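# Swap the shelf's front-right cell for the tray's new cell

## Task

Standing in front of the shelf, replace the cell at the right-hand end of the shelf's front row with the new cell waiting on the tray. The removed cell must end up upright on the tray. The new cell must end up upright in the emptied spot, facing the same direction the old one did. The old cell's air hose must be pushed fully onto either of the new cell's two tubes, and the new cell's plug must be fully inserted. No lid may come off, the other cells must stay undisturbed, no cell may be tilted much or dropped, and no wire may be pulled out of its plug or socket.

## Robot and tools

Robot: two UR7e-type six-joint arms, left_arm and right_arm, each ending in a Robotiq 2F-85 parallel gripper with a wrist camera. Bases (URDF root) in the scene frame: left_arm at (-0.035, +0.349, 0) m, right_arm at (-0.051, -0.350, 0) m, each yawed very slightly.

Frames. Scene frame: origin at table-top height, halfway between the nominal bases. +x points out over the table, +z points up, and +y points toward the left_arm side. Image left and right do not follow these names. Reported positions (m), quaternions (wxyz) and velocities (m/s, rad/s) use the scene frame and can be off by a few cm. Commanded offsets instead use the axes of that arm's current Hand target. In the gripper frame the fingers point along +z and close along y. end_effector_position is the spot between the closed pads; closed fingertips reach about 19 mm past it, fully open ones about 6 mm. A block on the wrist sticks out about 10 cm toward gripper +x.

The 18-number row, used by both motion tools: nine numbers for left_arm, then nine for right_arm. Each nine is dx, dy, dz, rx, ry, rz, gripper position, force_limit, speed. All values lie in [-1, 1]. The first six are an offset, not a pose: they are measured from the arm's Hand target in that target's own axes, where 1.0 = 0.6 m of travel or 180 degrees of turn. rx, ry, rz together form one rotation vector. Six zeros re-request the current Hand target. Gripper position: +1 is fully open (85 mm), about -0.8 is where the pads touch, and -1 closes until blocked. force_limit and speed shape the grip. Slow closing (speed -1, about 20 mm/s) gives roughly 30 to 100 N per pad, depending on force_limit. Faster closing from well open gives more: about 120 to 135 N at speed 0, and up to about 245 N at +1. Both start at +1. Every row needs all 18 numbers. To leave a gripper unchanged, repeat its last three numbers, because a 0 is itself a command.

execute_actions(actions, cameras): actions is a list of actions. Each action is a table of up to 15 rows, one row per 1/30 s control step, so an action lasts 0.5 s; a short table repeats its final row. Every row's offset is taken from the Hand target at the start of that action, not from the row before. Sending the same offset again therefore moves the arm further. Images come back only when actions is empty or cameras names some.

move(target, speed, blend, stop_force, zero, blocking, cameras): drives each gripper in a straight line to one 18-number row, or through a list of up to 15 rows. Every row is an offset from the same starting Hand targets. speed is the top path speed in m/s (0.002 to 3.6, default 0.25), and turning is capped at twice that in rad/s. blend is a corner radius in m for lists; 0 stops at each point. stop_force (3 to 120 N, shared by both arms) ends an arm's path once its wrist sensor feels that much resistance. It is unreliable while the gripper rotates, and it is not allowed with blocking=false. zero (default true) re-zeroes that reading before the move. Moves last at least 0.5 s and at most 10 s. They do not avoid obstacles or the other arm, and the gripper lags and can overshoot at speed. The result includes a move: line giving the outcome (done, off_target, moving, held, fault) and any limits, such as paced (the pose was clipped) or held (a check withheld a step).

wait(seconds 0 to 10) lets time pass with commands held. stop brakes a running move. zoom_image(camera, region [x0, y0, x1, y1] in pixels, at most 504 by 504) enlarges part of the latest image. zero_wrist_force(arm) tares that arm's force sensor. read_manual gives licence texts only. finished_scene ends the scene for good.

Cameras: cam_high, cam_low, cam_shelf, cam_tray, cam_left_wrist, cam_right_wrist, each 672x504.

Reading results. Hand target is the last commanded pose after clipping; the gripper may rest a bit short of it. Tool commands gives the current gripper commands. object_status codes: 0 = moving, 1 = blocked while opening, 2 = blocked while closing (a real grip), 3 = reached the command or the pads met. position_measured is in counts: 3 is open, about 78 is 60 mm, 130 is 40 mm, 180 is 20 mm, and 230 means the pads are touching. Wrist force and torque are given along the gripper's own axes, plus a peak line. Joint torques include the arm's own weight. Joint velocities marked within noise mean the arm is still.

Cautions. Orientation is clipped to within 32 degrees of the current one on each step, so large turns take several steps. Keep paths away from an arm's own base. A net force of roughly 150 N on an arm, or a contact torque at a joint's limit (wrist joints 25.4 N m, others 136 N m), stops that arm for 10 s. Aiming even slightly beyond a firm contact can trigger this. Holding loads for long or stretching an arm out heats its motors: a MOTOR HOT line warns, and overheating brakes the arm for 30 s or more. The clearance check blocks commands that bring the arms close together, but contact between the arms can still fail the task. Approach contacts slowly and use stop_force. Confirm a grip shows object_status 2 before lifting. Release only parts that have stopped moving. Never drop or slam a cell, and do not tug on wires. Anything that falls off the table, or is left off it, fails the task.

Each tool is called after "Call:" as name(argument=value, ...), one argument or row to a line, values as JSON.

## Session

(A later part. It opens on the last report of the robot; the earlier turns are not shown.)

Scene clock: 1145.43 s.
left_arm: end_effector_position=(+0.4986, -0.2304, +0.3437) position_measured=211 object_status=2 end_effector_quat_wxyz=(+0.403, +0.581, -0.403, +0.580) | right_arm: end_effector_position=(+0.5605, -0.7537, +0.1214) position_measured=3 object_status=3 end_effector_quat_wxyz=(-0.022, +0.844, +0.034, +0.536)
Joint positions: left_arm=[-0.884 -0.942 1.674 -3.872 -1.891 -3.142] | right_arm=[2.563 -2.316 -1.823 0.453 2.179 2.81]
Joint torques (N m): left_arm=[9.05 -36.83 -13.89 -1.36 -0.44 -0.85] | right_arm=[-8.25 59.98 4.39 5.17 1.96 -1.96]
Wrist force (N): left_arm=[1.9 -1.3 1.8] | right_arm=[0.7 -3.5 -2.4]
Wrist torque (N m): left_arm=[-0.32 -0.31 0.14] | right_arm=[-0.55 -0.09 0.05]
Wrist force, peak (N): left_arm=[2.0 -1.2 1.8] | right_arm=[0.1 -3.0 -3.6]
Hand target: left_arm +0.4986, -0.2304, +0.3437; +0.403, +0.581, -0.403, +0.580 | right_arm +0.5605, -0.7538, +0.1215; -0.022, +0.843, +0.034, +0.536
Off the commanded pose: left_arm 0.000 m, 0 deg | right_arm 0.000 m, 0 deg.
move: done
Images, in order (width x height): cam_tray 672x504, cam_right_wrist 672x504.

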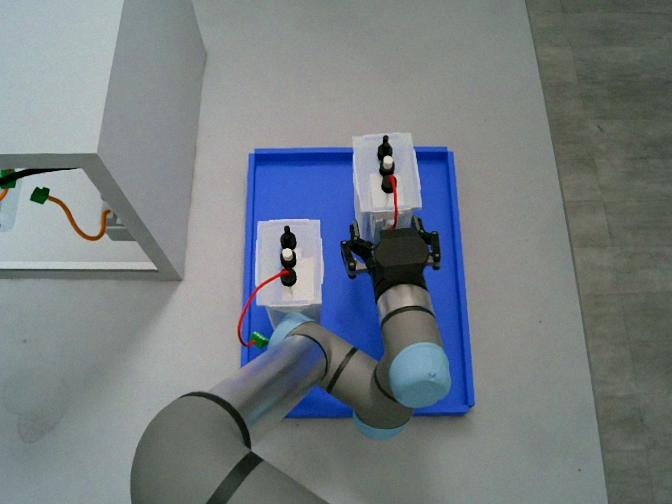

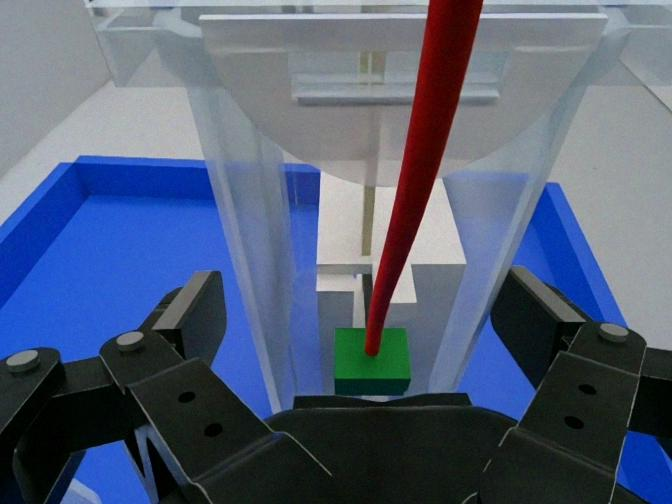

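Call:
move(
  target=[0,0,0,0,0,0,-1,-0.2,-1,0.0142,0,0.0362,0,0,0,1,0,-1],
  speed=0.04,
  stop_force=6,
  cameras=["cam_tray","cam_right_wrist"],
)

Scene clock: 1151.77 s.
left_arm: end_effector_position=(+0.4986, -0.2304, +0.3437) position_measured=211 object_status=2 end_effector_quat_wxyz=(+0.403, +0.581, -0.403, +0.580) | right_arm: end_effector_position=(+0.5837, -0.7519, +0.1200) position_measured=3 object_status=3 end_effector_quat_wxyz=(-0.022, +0.843, +0.034, +0.536)
Joint positions: left_arm=[-0.884 -0.942 1.674 -3.872 -1.891 -3.142] | right_arm=[2.589 -2.34 -1.774 0.438 2.157 2.826]
Joint torques (N m): left_arm=[8.84 -36.78 -15.41 -1.36 -0.31 -0.83] | right_arm=[-8.68 61.13 5.2 4.92 2.02 -1.98]
Wrist force (N): left_arm=[1.8 -1.2 1.7] | right_arm=[0.6 -3.0 -2.9]
Wrist torque (N m): left_arm=[-0.30 -0.28 0.13] | right_arm=[-0.50 -0.07 0.04]
Wrist force, peak (N): left_arm=[2.0 -1.4 1.5] | right_arm=[0.4 -3.7 -3.0]
Hand target: left_arm +0.4986, -0.2304, +0.3437; +0.403, +0.581, -0.403, +0.580 | right_arm +0.5837, -0.7519, +0.1200; -0.022, +0.843, +0.034, +0.536
Off the commanded pose: left_arm 0.000 m, 0 deg | right_arm 0.000 m, 0 deg.
move: done
Images, in order (width x height): cam_tray 672x504, cam_right_wrist 672x504.

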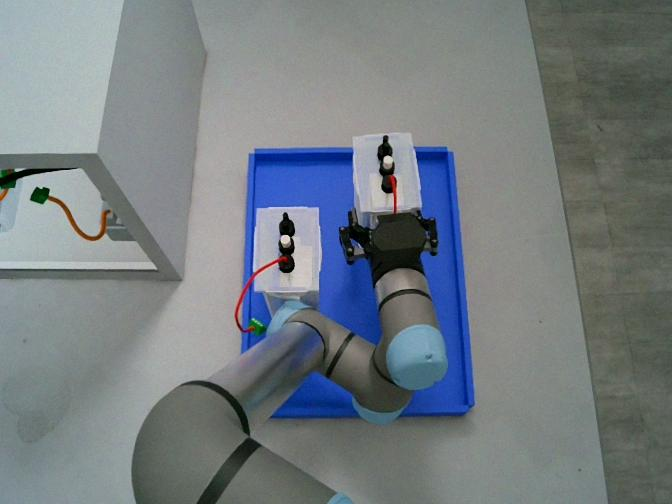

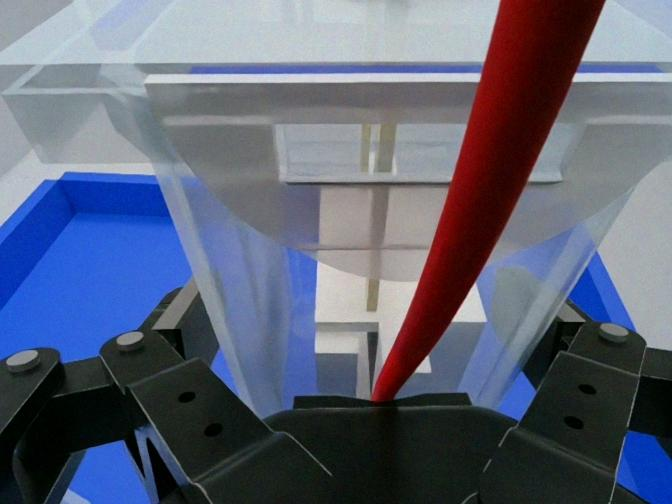

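Call:
zoom_image(
  camera="cam_tray",
  region=[220, 180, 460, 350],
)

Scaled by 2.100 from the camera's 672x504 image, which has a finer 960x720 frame.

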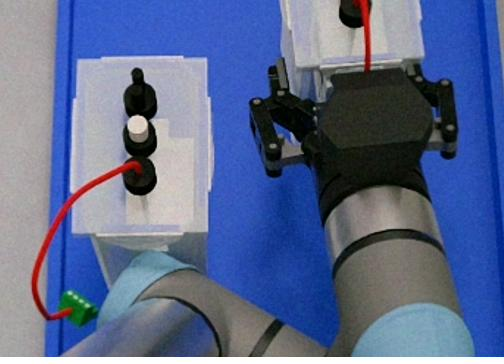

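Call:
move(
  target=[0,0,0,0,0,0,-1,-0.2,-1,0,0,0,0,0,0,-1,0.8,-1],
  cameras=["cam_tray","cam_right_wrist"],
)

Scene clock: 1163.63 s.
left_arm: end_effector_position=(+0.4986, -0.2304, +0.3437) position_measured=211 object_status=2 end_effector_quat_wxyz=(+0.403, +0.581, -0.403, +0.580) | right_arm: end_effector_position=(+0.5837, -0.7519, +0.1200) position_measured=26 object_status=0 end_effector_quat_wxyz=(-0.022, +0.843, +0.034, +0.536)
Joint positions: left_arm=[-0.884 -0.942 1.674 -3.872 -1.891 -3.142] | right_arm=[2.589 -2.34 -1.774 0.438 2.157 2.826]
Joint torques (N m): left_arm=[8.43 -37.24 -14.42 -1.2 -0.24 -0.79] | right_arm=[9.96 51.26 4.19 1.79 1.82 -1.32]
Wrist force (N): left_arm=[1.8 -1.1 1.4] | right_arm=[7.4 -2.6 -14.0]
Wrist torque (N m): left_arm=[-0.29 -0.29 0.13] | right_arm=[-0.71 -0.19 -0.18]
Wrist force, peak (N): left_arm=[2.0 -0.9 2.0] | right_arm=[7.4 -2.6 -14.0]
Hand target: left_arm +0.4986, -0.2304, +0.3437; +0.403, +0.581, -0.403, +0.580 | right_arm +0.5837, -0.7519, +0.1200; -0.022, +0.843, +0.034, +0.536
Off the commanded pose: left_arm 0.000 m, 0 deg | right_arm 0.000 m, 0 deg.
move: done
Images, in order (width x height): cam_tray 672x504, cam_right_wrist 672x504.

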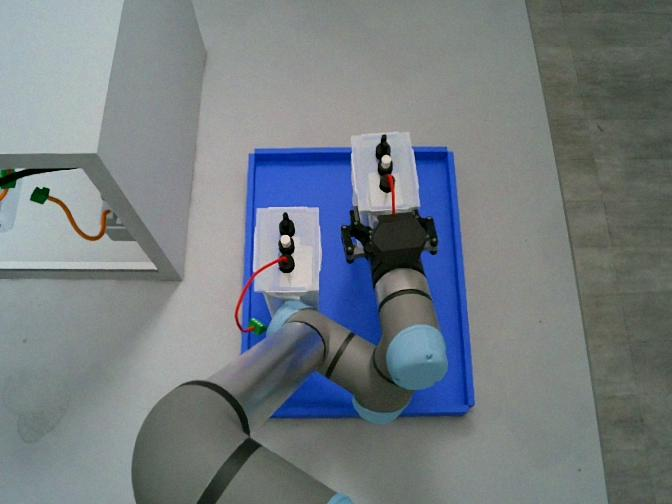

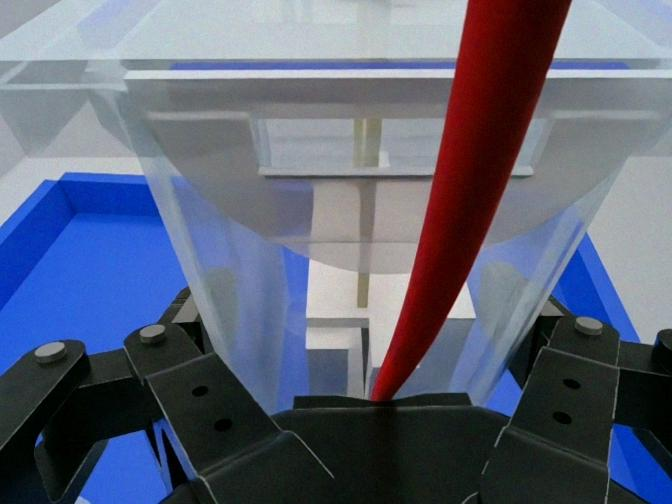

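Call:
move(
  target=[0,0,0,0,0,0,-1,-0.2,-1,0.0121,0,-0.0056,0,0,0,-1,0.8,-1],
  speed=0.02,
  cameras=["cam_tray","cam_right_wrist"],
)

Scene clock: 1167.33 s.
left_arm: end_effector_position=(+0.4986, -0.2304, +0.3437) position_measured=211 object_status=2 end_effector_quat_wxyz=(+0.403, +0.581, -0.403, +0.580) | right_arm: end_effector_position=(+0.5838, -0.7518, +0.1281) position_measured=26 object_status=2 end_effector_quat_wxyz=(-0.022, +0.843, +0.034, +0.536)
Joint positions: left_arm=[-0.884 -0.942 1.674 -3.872 -1.891 -3.142] | right_arm=[2.589 -2.324 -1.775 0.422 2.157 2.826]
Joint torques (N m): left_arm=[9.09 -36.42 -14.86 -1.17 -0.39 -0.76] | right_arm=[0.3 50.79 13.5 7.62 0.52 2.03]
Wrist force (N): left_arm=[1.9 -1.0 1.6] | right_arm=[-14.1 -3.0 3.9]
Wrist torque (N m): left_arm=[-0.27 -0.31 0.13] | right_arm=[-0.49 -0.42 0.08]
Wrist force, peak (N): left_arm=[1.9 -1.3 1.8] | right_arm=[7.1 -1.4 -15.3]
Hand target: left_arm +0.4986, -0.2304, +0.3437; +0.403, +0.581, -0.403, +0.580 | right_arm +0.5837, -0.7519, +0.1280; -0.022, +0.843, +0.034, +0.536
Off the commanded pose: left_arm 0.000 m, 0 deg | right_arm 0.000 m, 0 deg.
move: done
Images, in order (width x height): cam_tray 672x504, cam_right_wrist 672x504.

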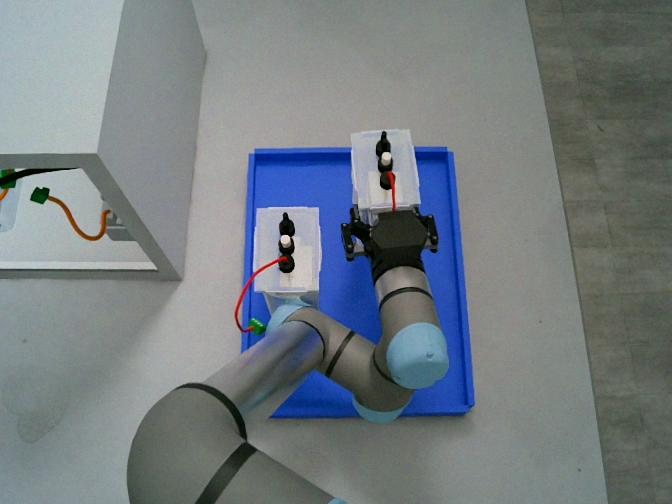

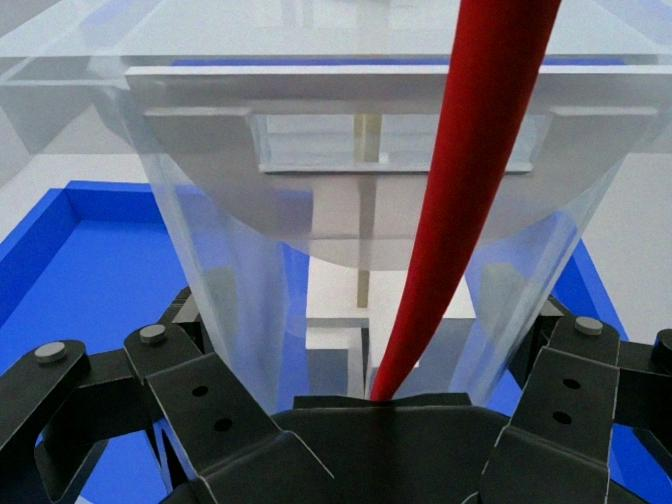

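Call:
move(
  target=[0,0,0,0,0,0,-1,-0.2,-1,0.0121,0,-0.0056,0,0,0,-1,0.8,-1],
  speed=0.02,
  cameras=["cam_tray","cam_right_wrist","cam_left_wrist"],
)

Scene clock: 1170.20 s.
left_arm: end_effector_position=(+0.4986, -0.2304, +0.3437) position_measured=211 object_status=2 end_effector_quat_wxyz=(+0.403, +0.581, -0.403, +0.580) | right_arm: end_effector_position=(+0.5838, -0.7519, +0.1361) position_measured=26 object_status=2 end_effector_quat_wxyz=(-0.022, +0.843, +0.034, +0.536)
Joint positions: left_arm=[-0.884 -0.942 1.674 -3.872 -1.891 -3.142] | right_arm=[2.589 -2.309 -1.775 0.407 2.156 2.826]
Joint torques (N m): left_arm=[8.07 -37.06 -15.5 -1.35 -0.34 -0.84] | right_arm=[-1.12 52.32 15.11 7.79 0.27 0.56]
Wrist force (N): left_arm=[1.9 -1.0 1.6] | right_arm=[-14.4 -3.5 3.9]
Wrist torque (N m): left_arm=[-0.28 -0.31 0.13] | right_arm=[-0.55 -0.38 0.08]
Wrist force, peak (N): left_arm=[2.1 -1.1 1.7] | right_arm=[-15.8 -3.2 4.5]
Hand target: left_arm +0.4986, -0.2304, +0.3437; +0.403, +0.581, -0.403, +0.580 | right_arm +0.5838, -0.7519, +0.1360; -0.022, +0.843, +0.034, +0.536
Off the commanded pose: left_arm 0.000 m, 0 deg | right_arm 0.000 m, 0 deg.
move: done
Images, in order (width x height): cam_tray 672x504, cam_left_wrist 672x504, cam_right_wrist 672x504.

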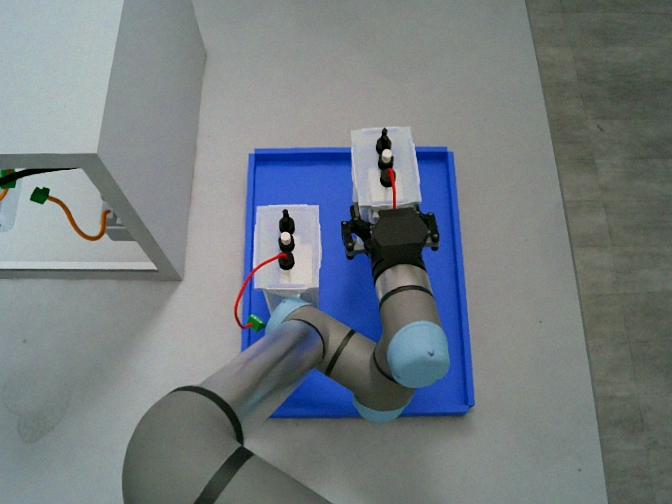

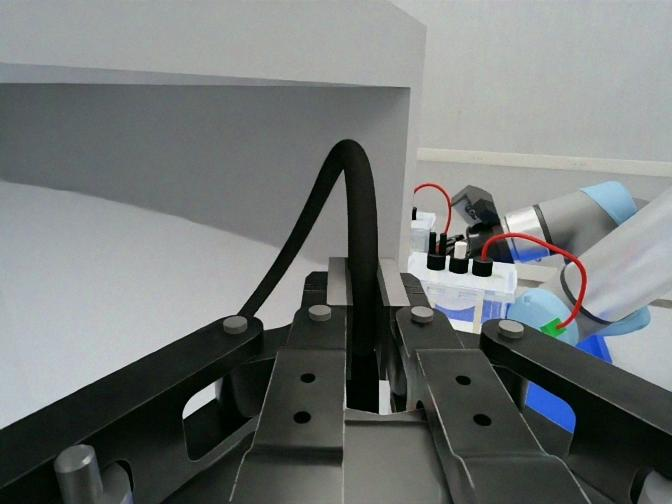

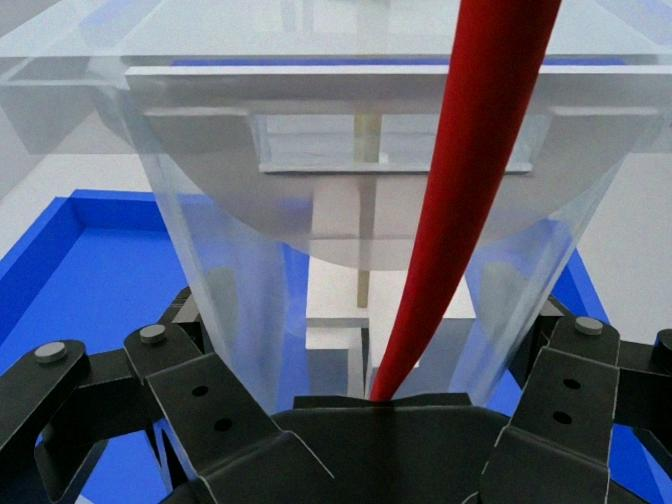

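Call:
zoom_image(
  camera="cam_left_wrist",
  region=[380, 180, 600, 350],
)

Scaled by 2.291 from the camera's 672x504 image, which has a finer 960x720 frame.

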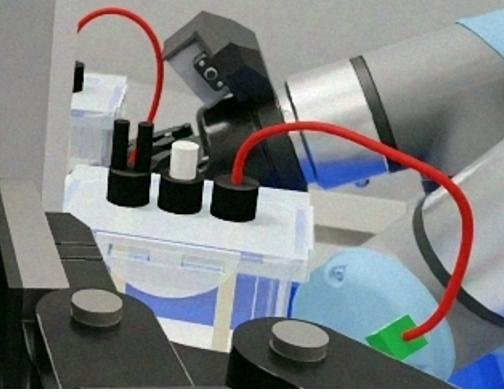

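Call:
move(
  target=[0,0,0,0,0,0,-1,-0.2,-1,-0.0702,-0.0133,-0.1506,0,0,0,-1,0.8,-1],
  speed=0.06,
  cameras=["cam_tray","cam_left_wrist"],
)

Scene clock: 1179.20 s.
left_arm: end_effector_position=(+0.4986, -0.2304, +0.3437) position_measured=211 object_status=2 end_effector_quat_wxyz=(+0.403, +0.581, -0.403, +0.580) | right_arm: end_effector_position=(+0.4837, -0.7520, +0.1364) position_measured=26 object_status=2 end_effector_quat_wxyz=(-0.022, +0.843, +0.034, +0.536) end_effector_velocity=(+0.001, -0.001, -0.001) end_effector_angular_velocity=(+0.002, +0.002, -0.005)
Joint positions: left_arm=[-0.884 -0.942 1.674 -3.872 -1.891 -3.142] | right_arm=[2.478 -2.21 -1.987 0.478 2.251 2.753]
Joint velocities: left_arm=[within noise] | right_arm=[0.001 -0.002 0.004 -0.001 -0.005 0.005]
Joint torques (N m): left_arm=[8.19 -37.07 -15.78 -1.34 -0.09 -0.8] | right_arm=[9.66 43.01 34.17 5.26 0.87 2.12]
Wrist force (N): left_arm=[1.9 -0.9 1.6] | right_arm=[-15.0 -2.8 3.7]
Wrist torque (N m): left_arm=[-0.26 -0.30 0.13] | right_arm=[-0.47 -0.40 0.12]
Wrist force, peak (N): left_arm=[2.1 -1.1 1.8] | right_arm=[-14.3 -4.1 6.3]
Hand target: left_arm +0.4986, -0.2304, +0.3437; +0.403, +0.581, -0.403, +0.580 | right_arm +0.4838, -0.7520, +0.1363; -0.022, +0.843, +0.034, +0.536
Off the commanded pose: left_arm 0.000 m, 0 deg | right_arm 0.000 m, 0 deg.
move: done
Images, in order (width x height): cam_tray 672x504, cam_left_wrist 672x504.

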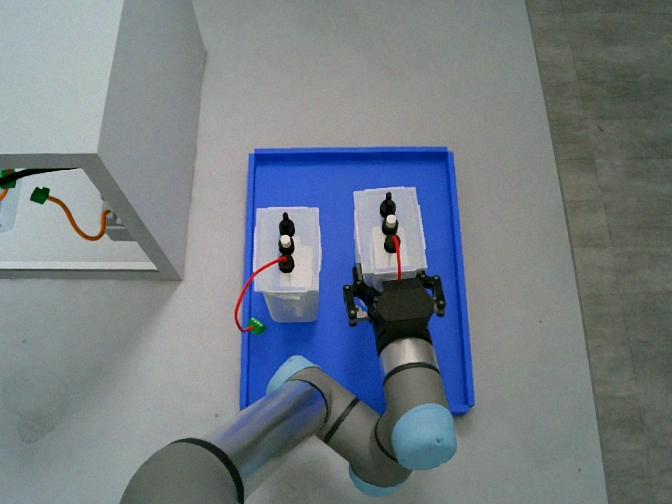

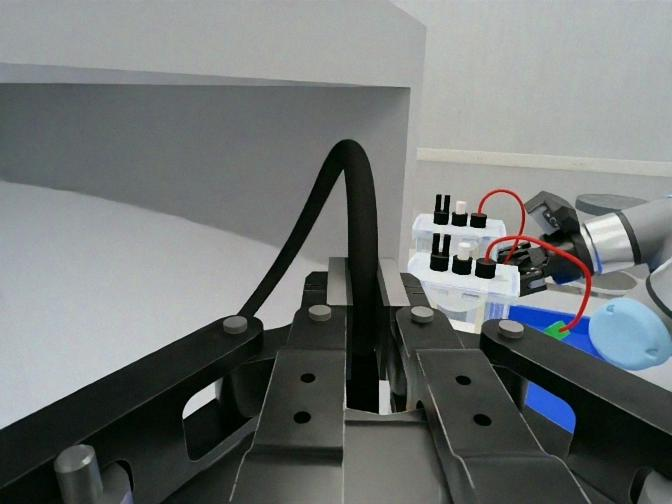

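Call:
move(
  target=[
    [0,0,0,0,0,0,-1,-0.2,-1,0.3988,0,-0.186,0,0,0,-1,0.8,-1],
    [0,0,0,0,0,0,-1,-0.2,-1,0.3695,-0.2597,-0.249,0,0,0,-1,0.8,-1],
    [0,0,0,0,0,0,-1,-0.2,-1,0.3352,-0.5613,-0.2432,-0.0232,0,0.0108,-1,0.8,-1],
  ],
  speed=0.15,
  blend=0.04,
  cameras=["all"],
)

Scene clock: 1197.03 s.
left_arm: end_effector_position=(+0.4986, -0.2304, +0.3437) position_measured=211 object_status=2 end_effector_quat_wxyz=(+0.403, +0.581, -0.403, +0.580) | right_arm: end_effector_position=(+0.4101, -0.4203, +0.3807) position_measured=26 object_status=2 end_effector_quat_wxyz=(+0.000, +0.844, +0.000, +0.536) end_effector_velocity=(+0.000, +0.000, +0.000) end_effector_angular_velocity=(+0.000, -0.001, -0.002)
Joint positions: left_arm=[-0.884 -0.942 1.674 -3.872 -1.891 -3.142] | right_arm=[3.456 -1.039 -2.436 -0.123 1.308 3.269]
Joint velocities: left_arm=[within noise] | right_arm=[0.003 0 0 0 -0.005 0.002]
Joint torques (N m): left_arm=[8.58 -37.54 -16.62 -1.22 -0.07 -0.64] | right_arm=[8.57 5.57 47.29 8.61 -2.23 1.23]
Wrist force (N): left_arm=[1.7 -1.1 1.7] | right_arm=[-14.4 -3.6 4.3]
Wrist torque (N m): left_arm=[-0.28 -0.28 0.14] | right_arm=[-0.61 -0.41 0.14]
Wrist force, peak (N): left_arm=[2.0 -1.4 1.8] | right_arm=[-20.0 -3.0 5.7]
Hand target: left_arm +0.4986, -0.2304, +0.3437; +0.403, +0.581, -0.403, +0.580 | right_arm +0.4102, -0.4203, +0.3807; +0.000, +0.844, +0.000, +0.536
Off the commanded pose: left_arm 0.000 m, 0 deg | right_arm 0.000 m, 0 deg.
move: done

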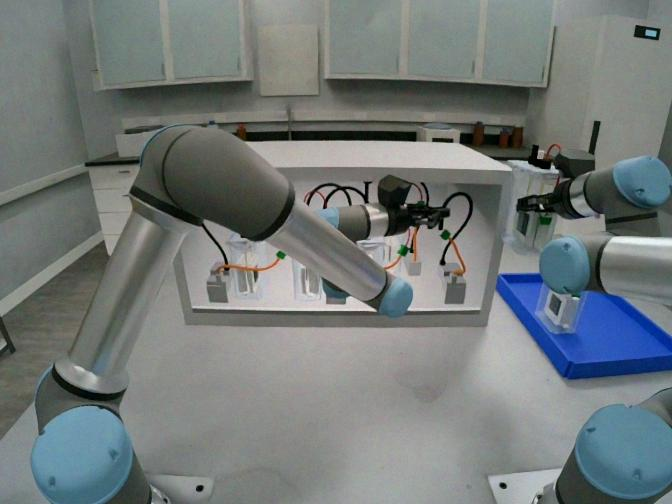

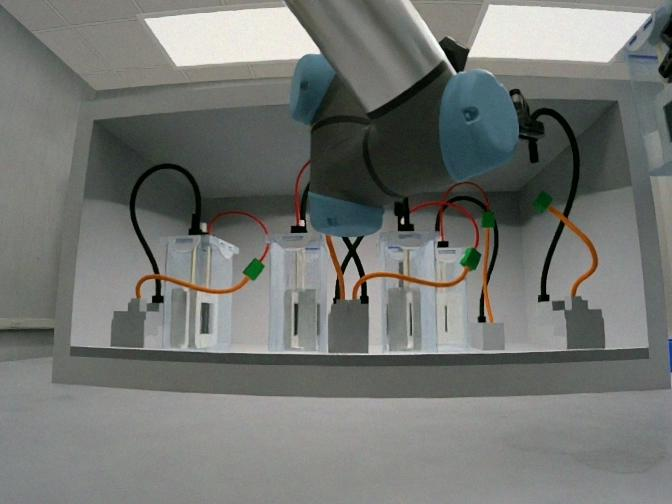

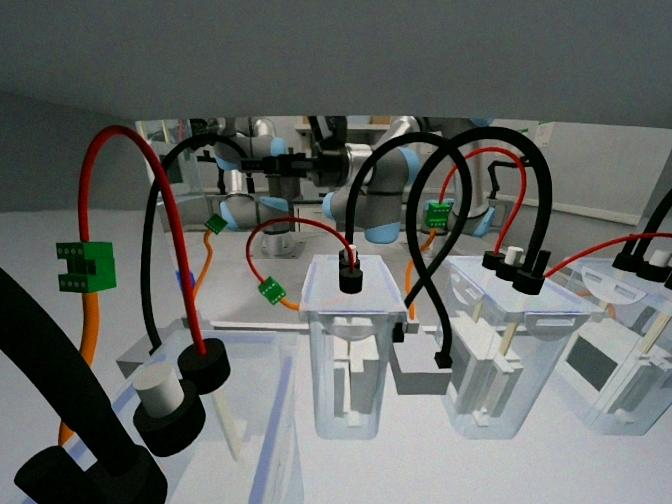

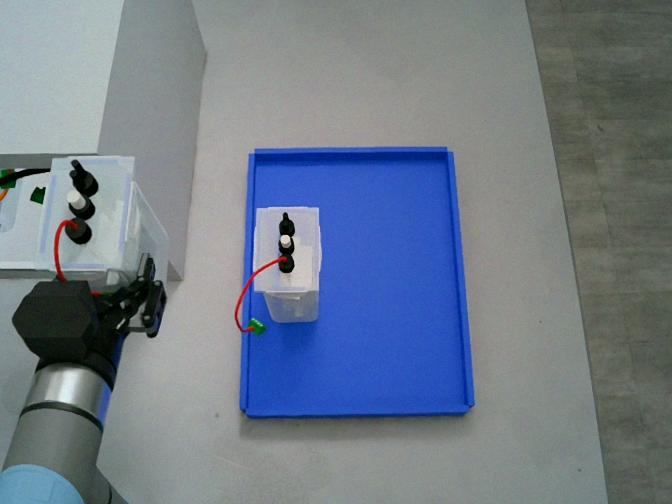

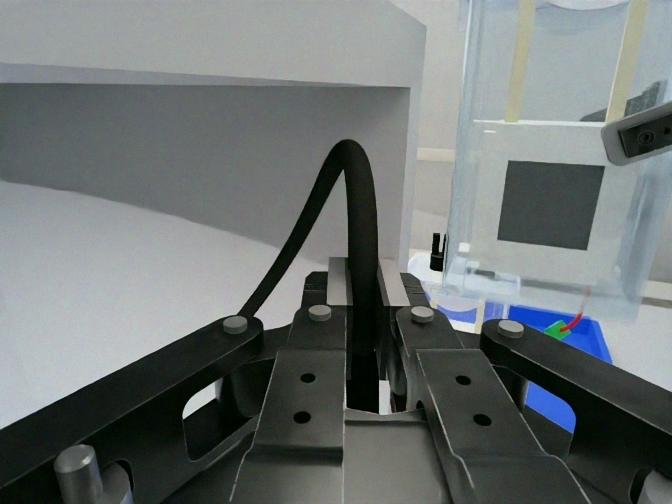

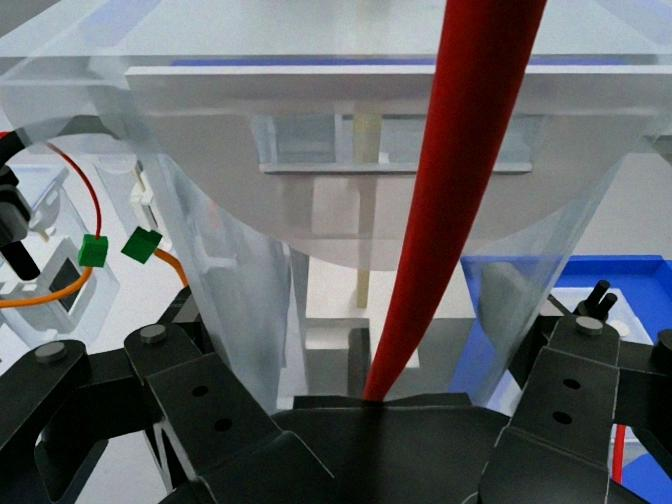

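Call:
move(
  target=[
    [0,0,0,0,0,0,-1,-0.2,-1,-0.3172,-0.0333,0.1479,0,0,0,-1,0.8,-1],
    [0,0,0,0,0,0,-1,-0.2,-1,-0.348,-0.1833,0.1807,0,0,0,-1,0.8,-1],
  ],
  speed=0.12,
  blend=0.03,
  cameras=["all"],
)

Scene clock: 1204.37 s.
left_arm: end_effector_position=(+0.4986, -0.2304, +0.3437) position_measured=211 object_status=2 end_effector_quat_wxyz=(+0.403, +0.581, -0.403, +0.580) | right_arm: end_effector_position=(+0.4195, -0.3102, +0.1457) position_measured=26 object_status=2 end_effector_quat_wxyz=(+0.000, +0.844, +0.000, +0.536)
Joint positions: left_arm=[-0.884 -0.942 1.674 -3.872 -1.891 -3.142] | right_arm=[3.914 -1.91 -2.786 0.985 0.907 3.519]
Joint torques (N m): left_arm=[8.74 -37.45 -16.22 -1.41 -0.14 -0.74] | right_arm=[9.02 32.42 -4.15 8.47 -3.39 0.36]
Wrist force (N): left_arm=[1.8 -1.1 1.8] | right_arm=[-14.3 -3.2 4.3]
Wrist torque (N m): left_arm=[-0.29 -0.29 0.13] | right_arm=[-0.52 -0.43 0.16]
Wrist force, peak (N): left_arm=[1.9 -1.3 1.9] | right_arm=[-15.5 -6.7 5.2]
Hand target: left_arm +0.4986, -0.2304, +0.3437; +0.403, +0.581, -0.403, +0.580 | right_arm +0.4194, -0.3102, +0.1457; +0.000, +0.844, +0.000, +0.536
Off the commanded pose: left_arm 0.000 m, 0 deg | right_arm 0.000 m, 0 deg.
move: done

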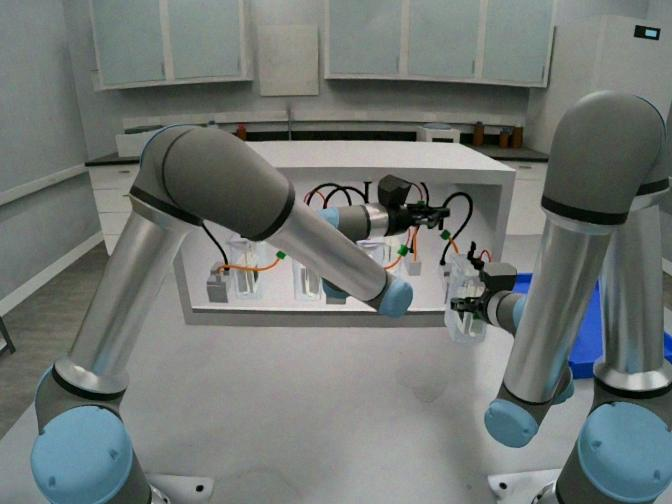

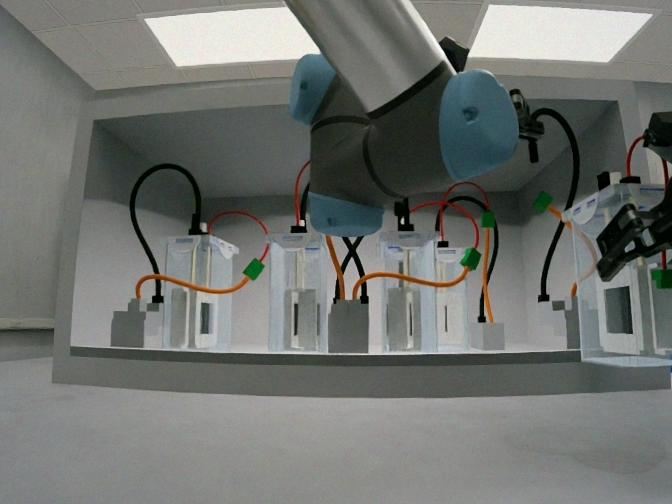

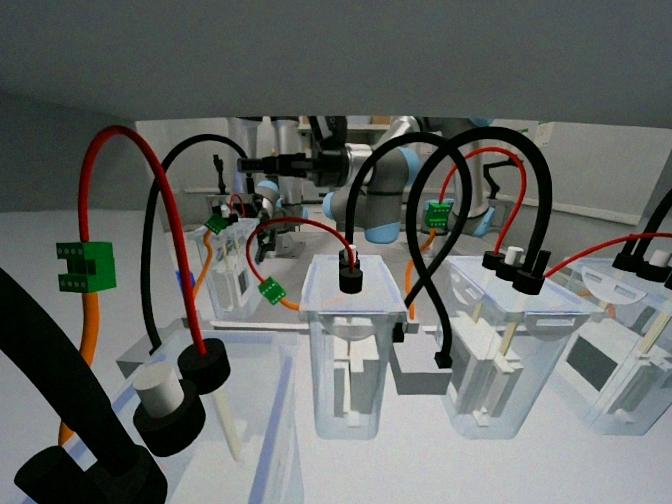

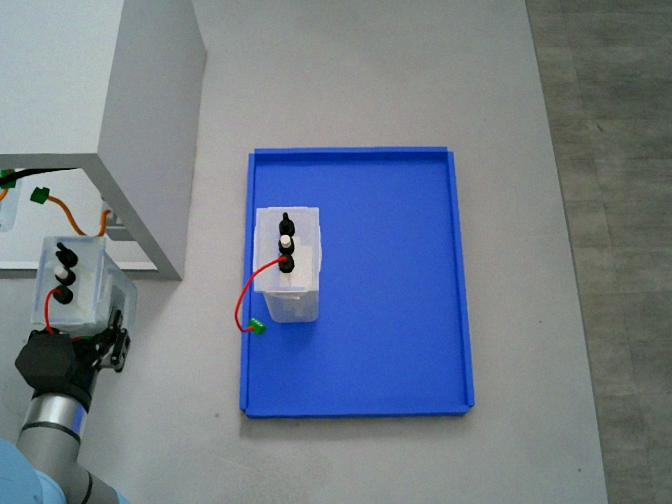

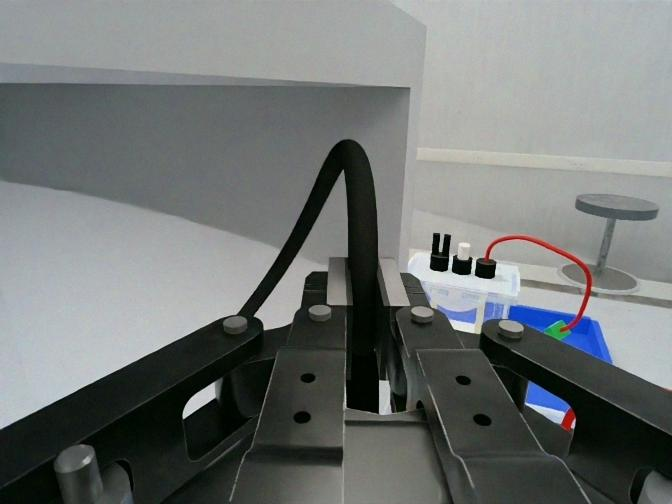

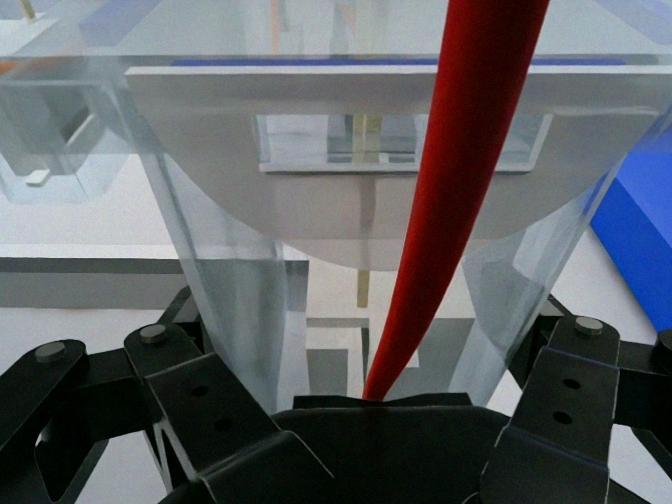

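Call:
move(
  target=[0,0,0,0,0,0,-1,-0.2,-1,0.0171,-0.1295,0.0366,0,0,0,-1,0.8,-1],
  speed=0.08,
  cameras=["all"],
)

Call:
zoom_image(
  camera="cam_shelf",
  region=[210, 130, 310, 240],
)

Call:
zoom_image(
  camera="cam_low",
  region=[480, 70, 620, 210],
)

Scene clock: 1212.47 s.
left_arm: end_effector_position=(+0.4986, -0.2304, +0.3437) position_measured=211 object_status=2 end_effector_quat_wxyz=(+0.403, +0.581, -0.403, +0.580) | right_arm: end_effector_position=(+0.4436, -0.2324, +0.1457) position_measured=26 object_status=2 end_effector_quat_wxyz=(+0.000, +0.844, +0.000, +0.536)
Joint positions: left_arm=[-0.884 -0.942 1.674 -3.872 -1.891 -3.142] | right_arm=[4.067 -1.906 -2.666 0.782 0.781 3.636]
Joint torques (N m): left_arm=[8.16 -37.28 -16.85 -1.35 0.06 -0.65] | right_arm=[-5.11 39.15 2.37 7.59 -2.28 -1.95]
Wrist force (N): left_arm=[1.9 -1.2 1.7] | right_arm=[-16.2 -4.1 1.4]
Wrist torque (N m): left_arm=[-0.31 -0.31 0.13] | right_arm=[-0.52 -0.73 0.20]
Wrist force, peak (N): left_arm=[1.8 -1.3 1.9] | right_arm=[-16.5 -4.3 0.4]
Hand target: left_arm +0.4986, -0.2304, +0.3437; +0.403, +0.581, -0.403, +0.580 | right_arm +0.4436, -0.2325, +0.1457; +0.000, +0.844, +0.000, +0.536
Off the commanded pose: left_arm 0.000 m, 0 deg | right_arm 0.000 m, 0 deg.
move: done

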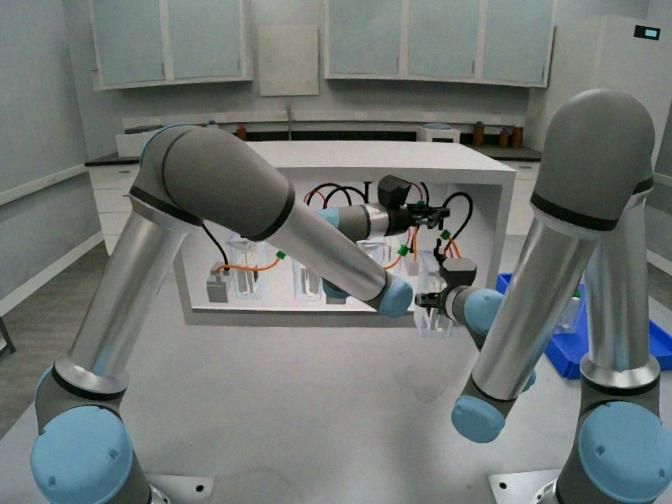

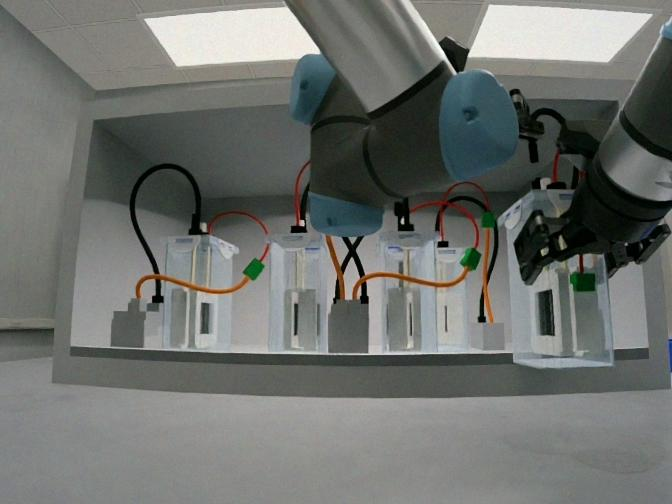

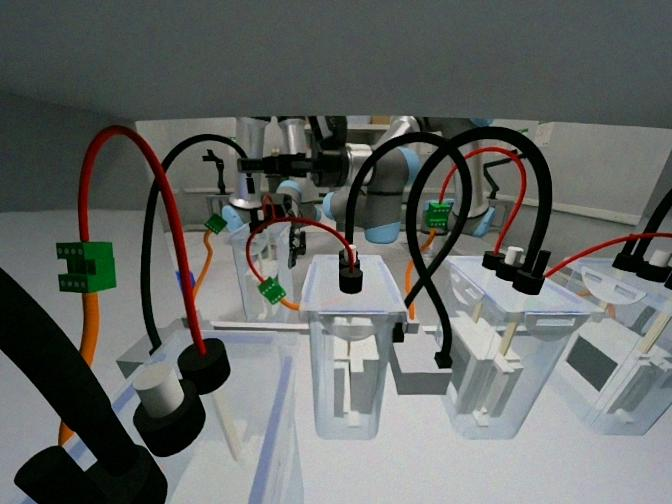

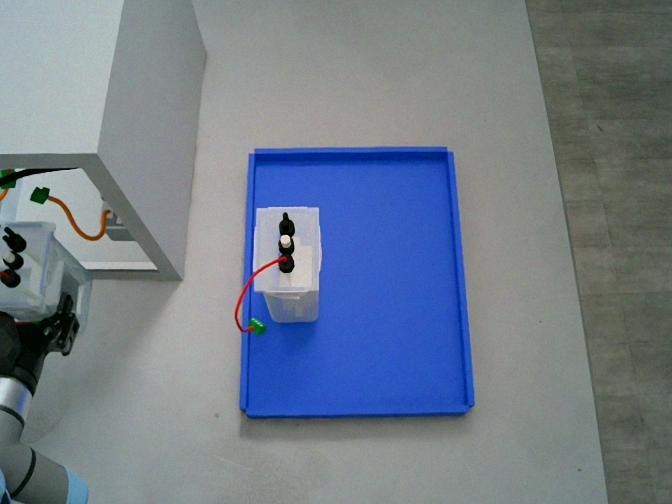

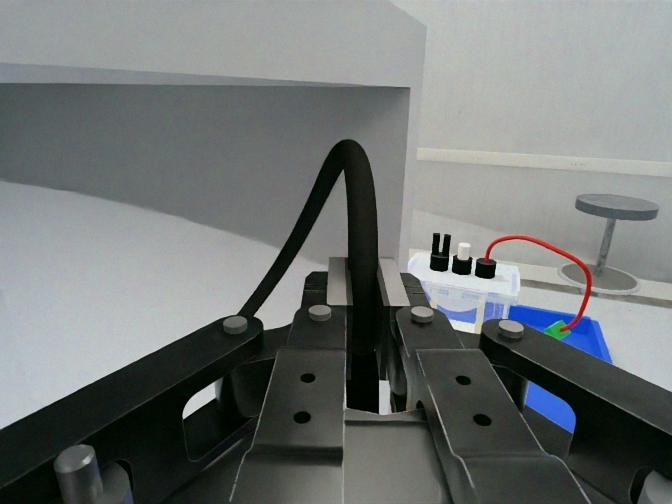

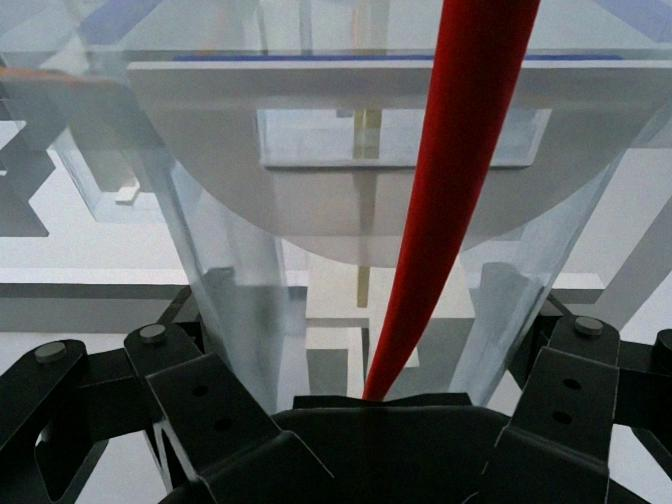

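Scaled by 4.582 from the camera's 672x504 image, which has a finer 960x720 frame.

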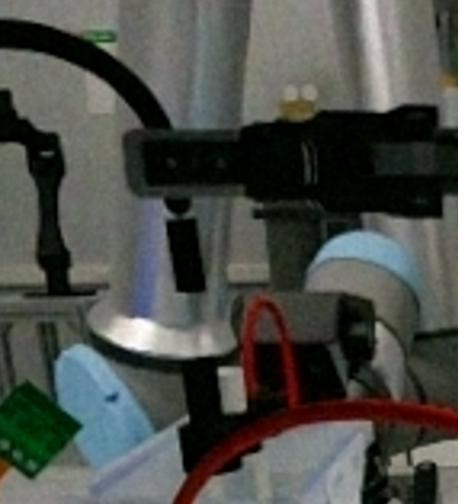

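Scaled by 3.600 from the camera's 672x504 image, which has a finer 960x720 frame.

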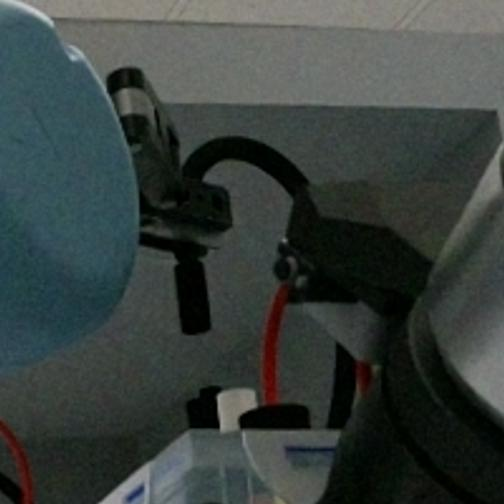

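Call:
move(
  target=[0,0,0,0,0,0,-1,-0.2,-1,0.0018,0.003,0.0038,0,0,0,-1,0.8,-1],
  speed=0.05,
  cameras=["all"],
)

Call:
zoom_image(
  camera="cam_low",
  region=[510, 120, 570, 200],
)

Call:
zoom_image(
  camera="cam_shelf",
  region=[235, 170, 275, 240],
)

Scene clock: 1242.50 s.
left_arm: end_effector_position=(+0.4986, -0.2304, +0.3437) position_measured=211 object_status=2 end_effector_quat_wxyz=(+0.403, +0.581, -0.403, +0.580) | right_arm: end_effector_position=(+0.4462, -0.2343, +0.1457) position_measured=26 object_status=2 end_effector_quat_wxyz=(+0.000, +0.844, +0.000, +0.536)
Joint positions: left_arm=[-0.884 -0.942 1.674 -3.872 -1.891 -3.142] | right_arm=[4.055 -1.91 -2.66 0.787 0.791 3.626]
Joint torques (N m): left_arm=[8.44 -37.2 -16.68 -1.29 -0.02 -0.75] | right_arm=[7.42 22.44 16.36 7.13 -4.17 0.42]
Wrist force (N): left_arm=[1.9 -1.1 1.6] | right_arm=[-15.7 -4.0 -2.2]
Wrist torque (N m): left_arm=[-0.29 -0.31 0.13] | right_arm=[-0.57 -0.87 0.23]
Wrist force, peak (N): left_arm=[1.9 -1.1 1.9] | right_arm=[-16.5 -4.0 1.8]
Hand target: left_arm +0.4986, -0.2304, +0.3437; +0.403, +0.581, -0.403, +0.580 | right_arm +0.4461, -0.2343, +0.1457; +0.000, +0.844, +0.000, +0.536
Off the commanded pose: left_arm 0.000 m, 0 deg | right_arm 0.000 m, 0 deg.
move: done

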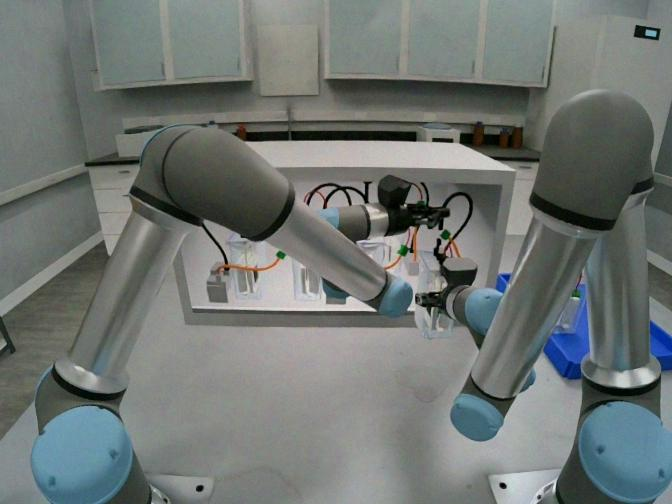

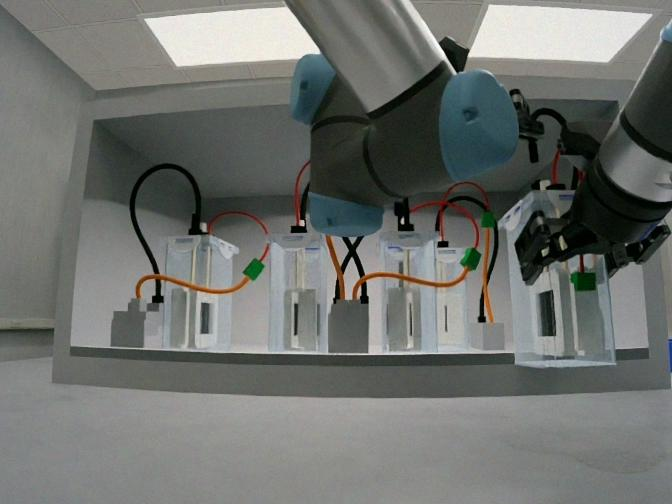

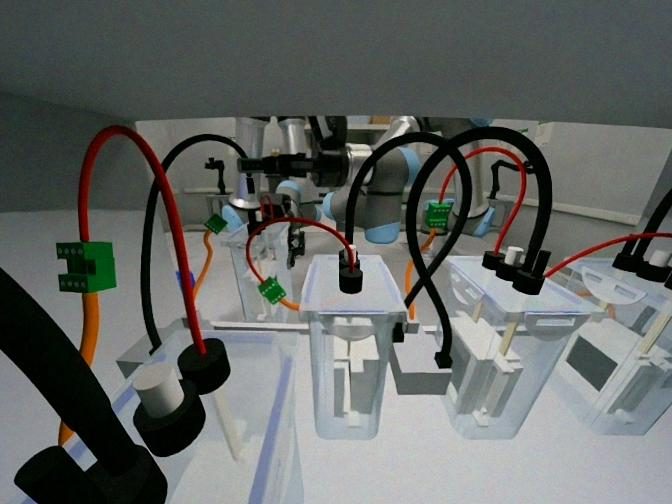

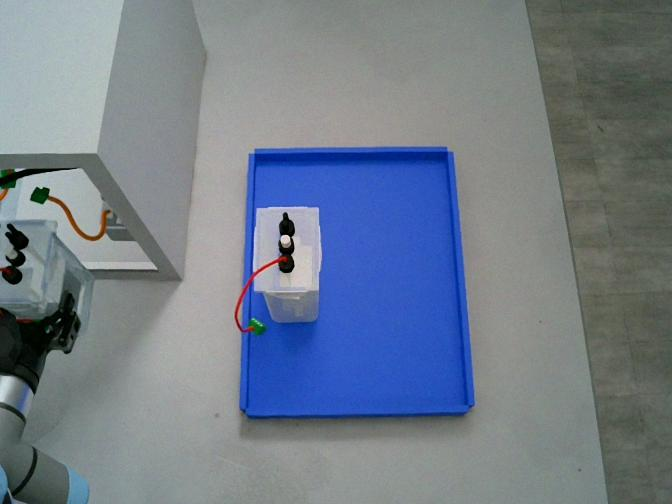

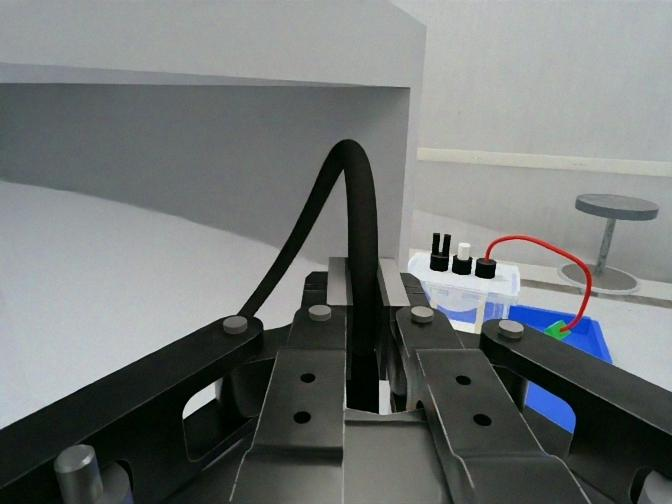

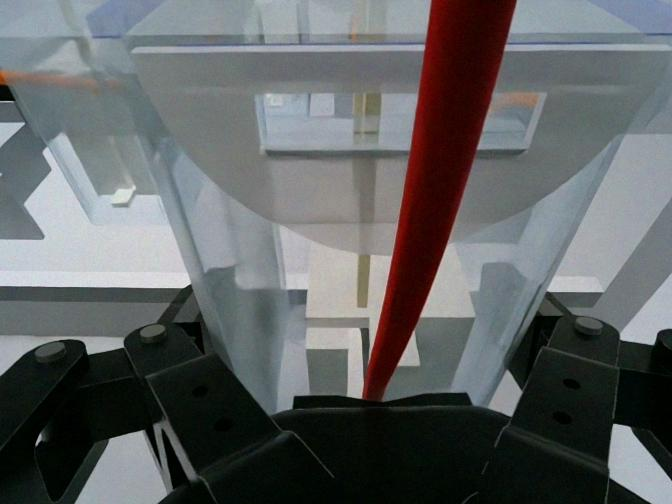

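Scaled by 6.300 from the camera's 672x504 image, which has a finer 960x720 frame.

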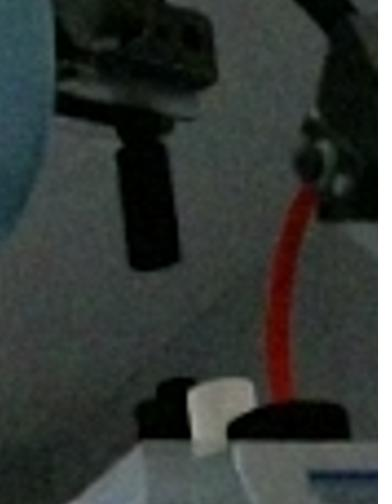

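Scaled by 7.200 from the camera's 672x504 image, which has a finer 960x720 frame.

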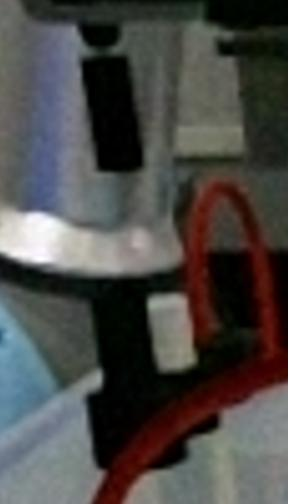

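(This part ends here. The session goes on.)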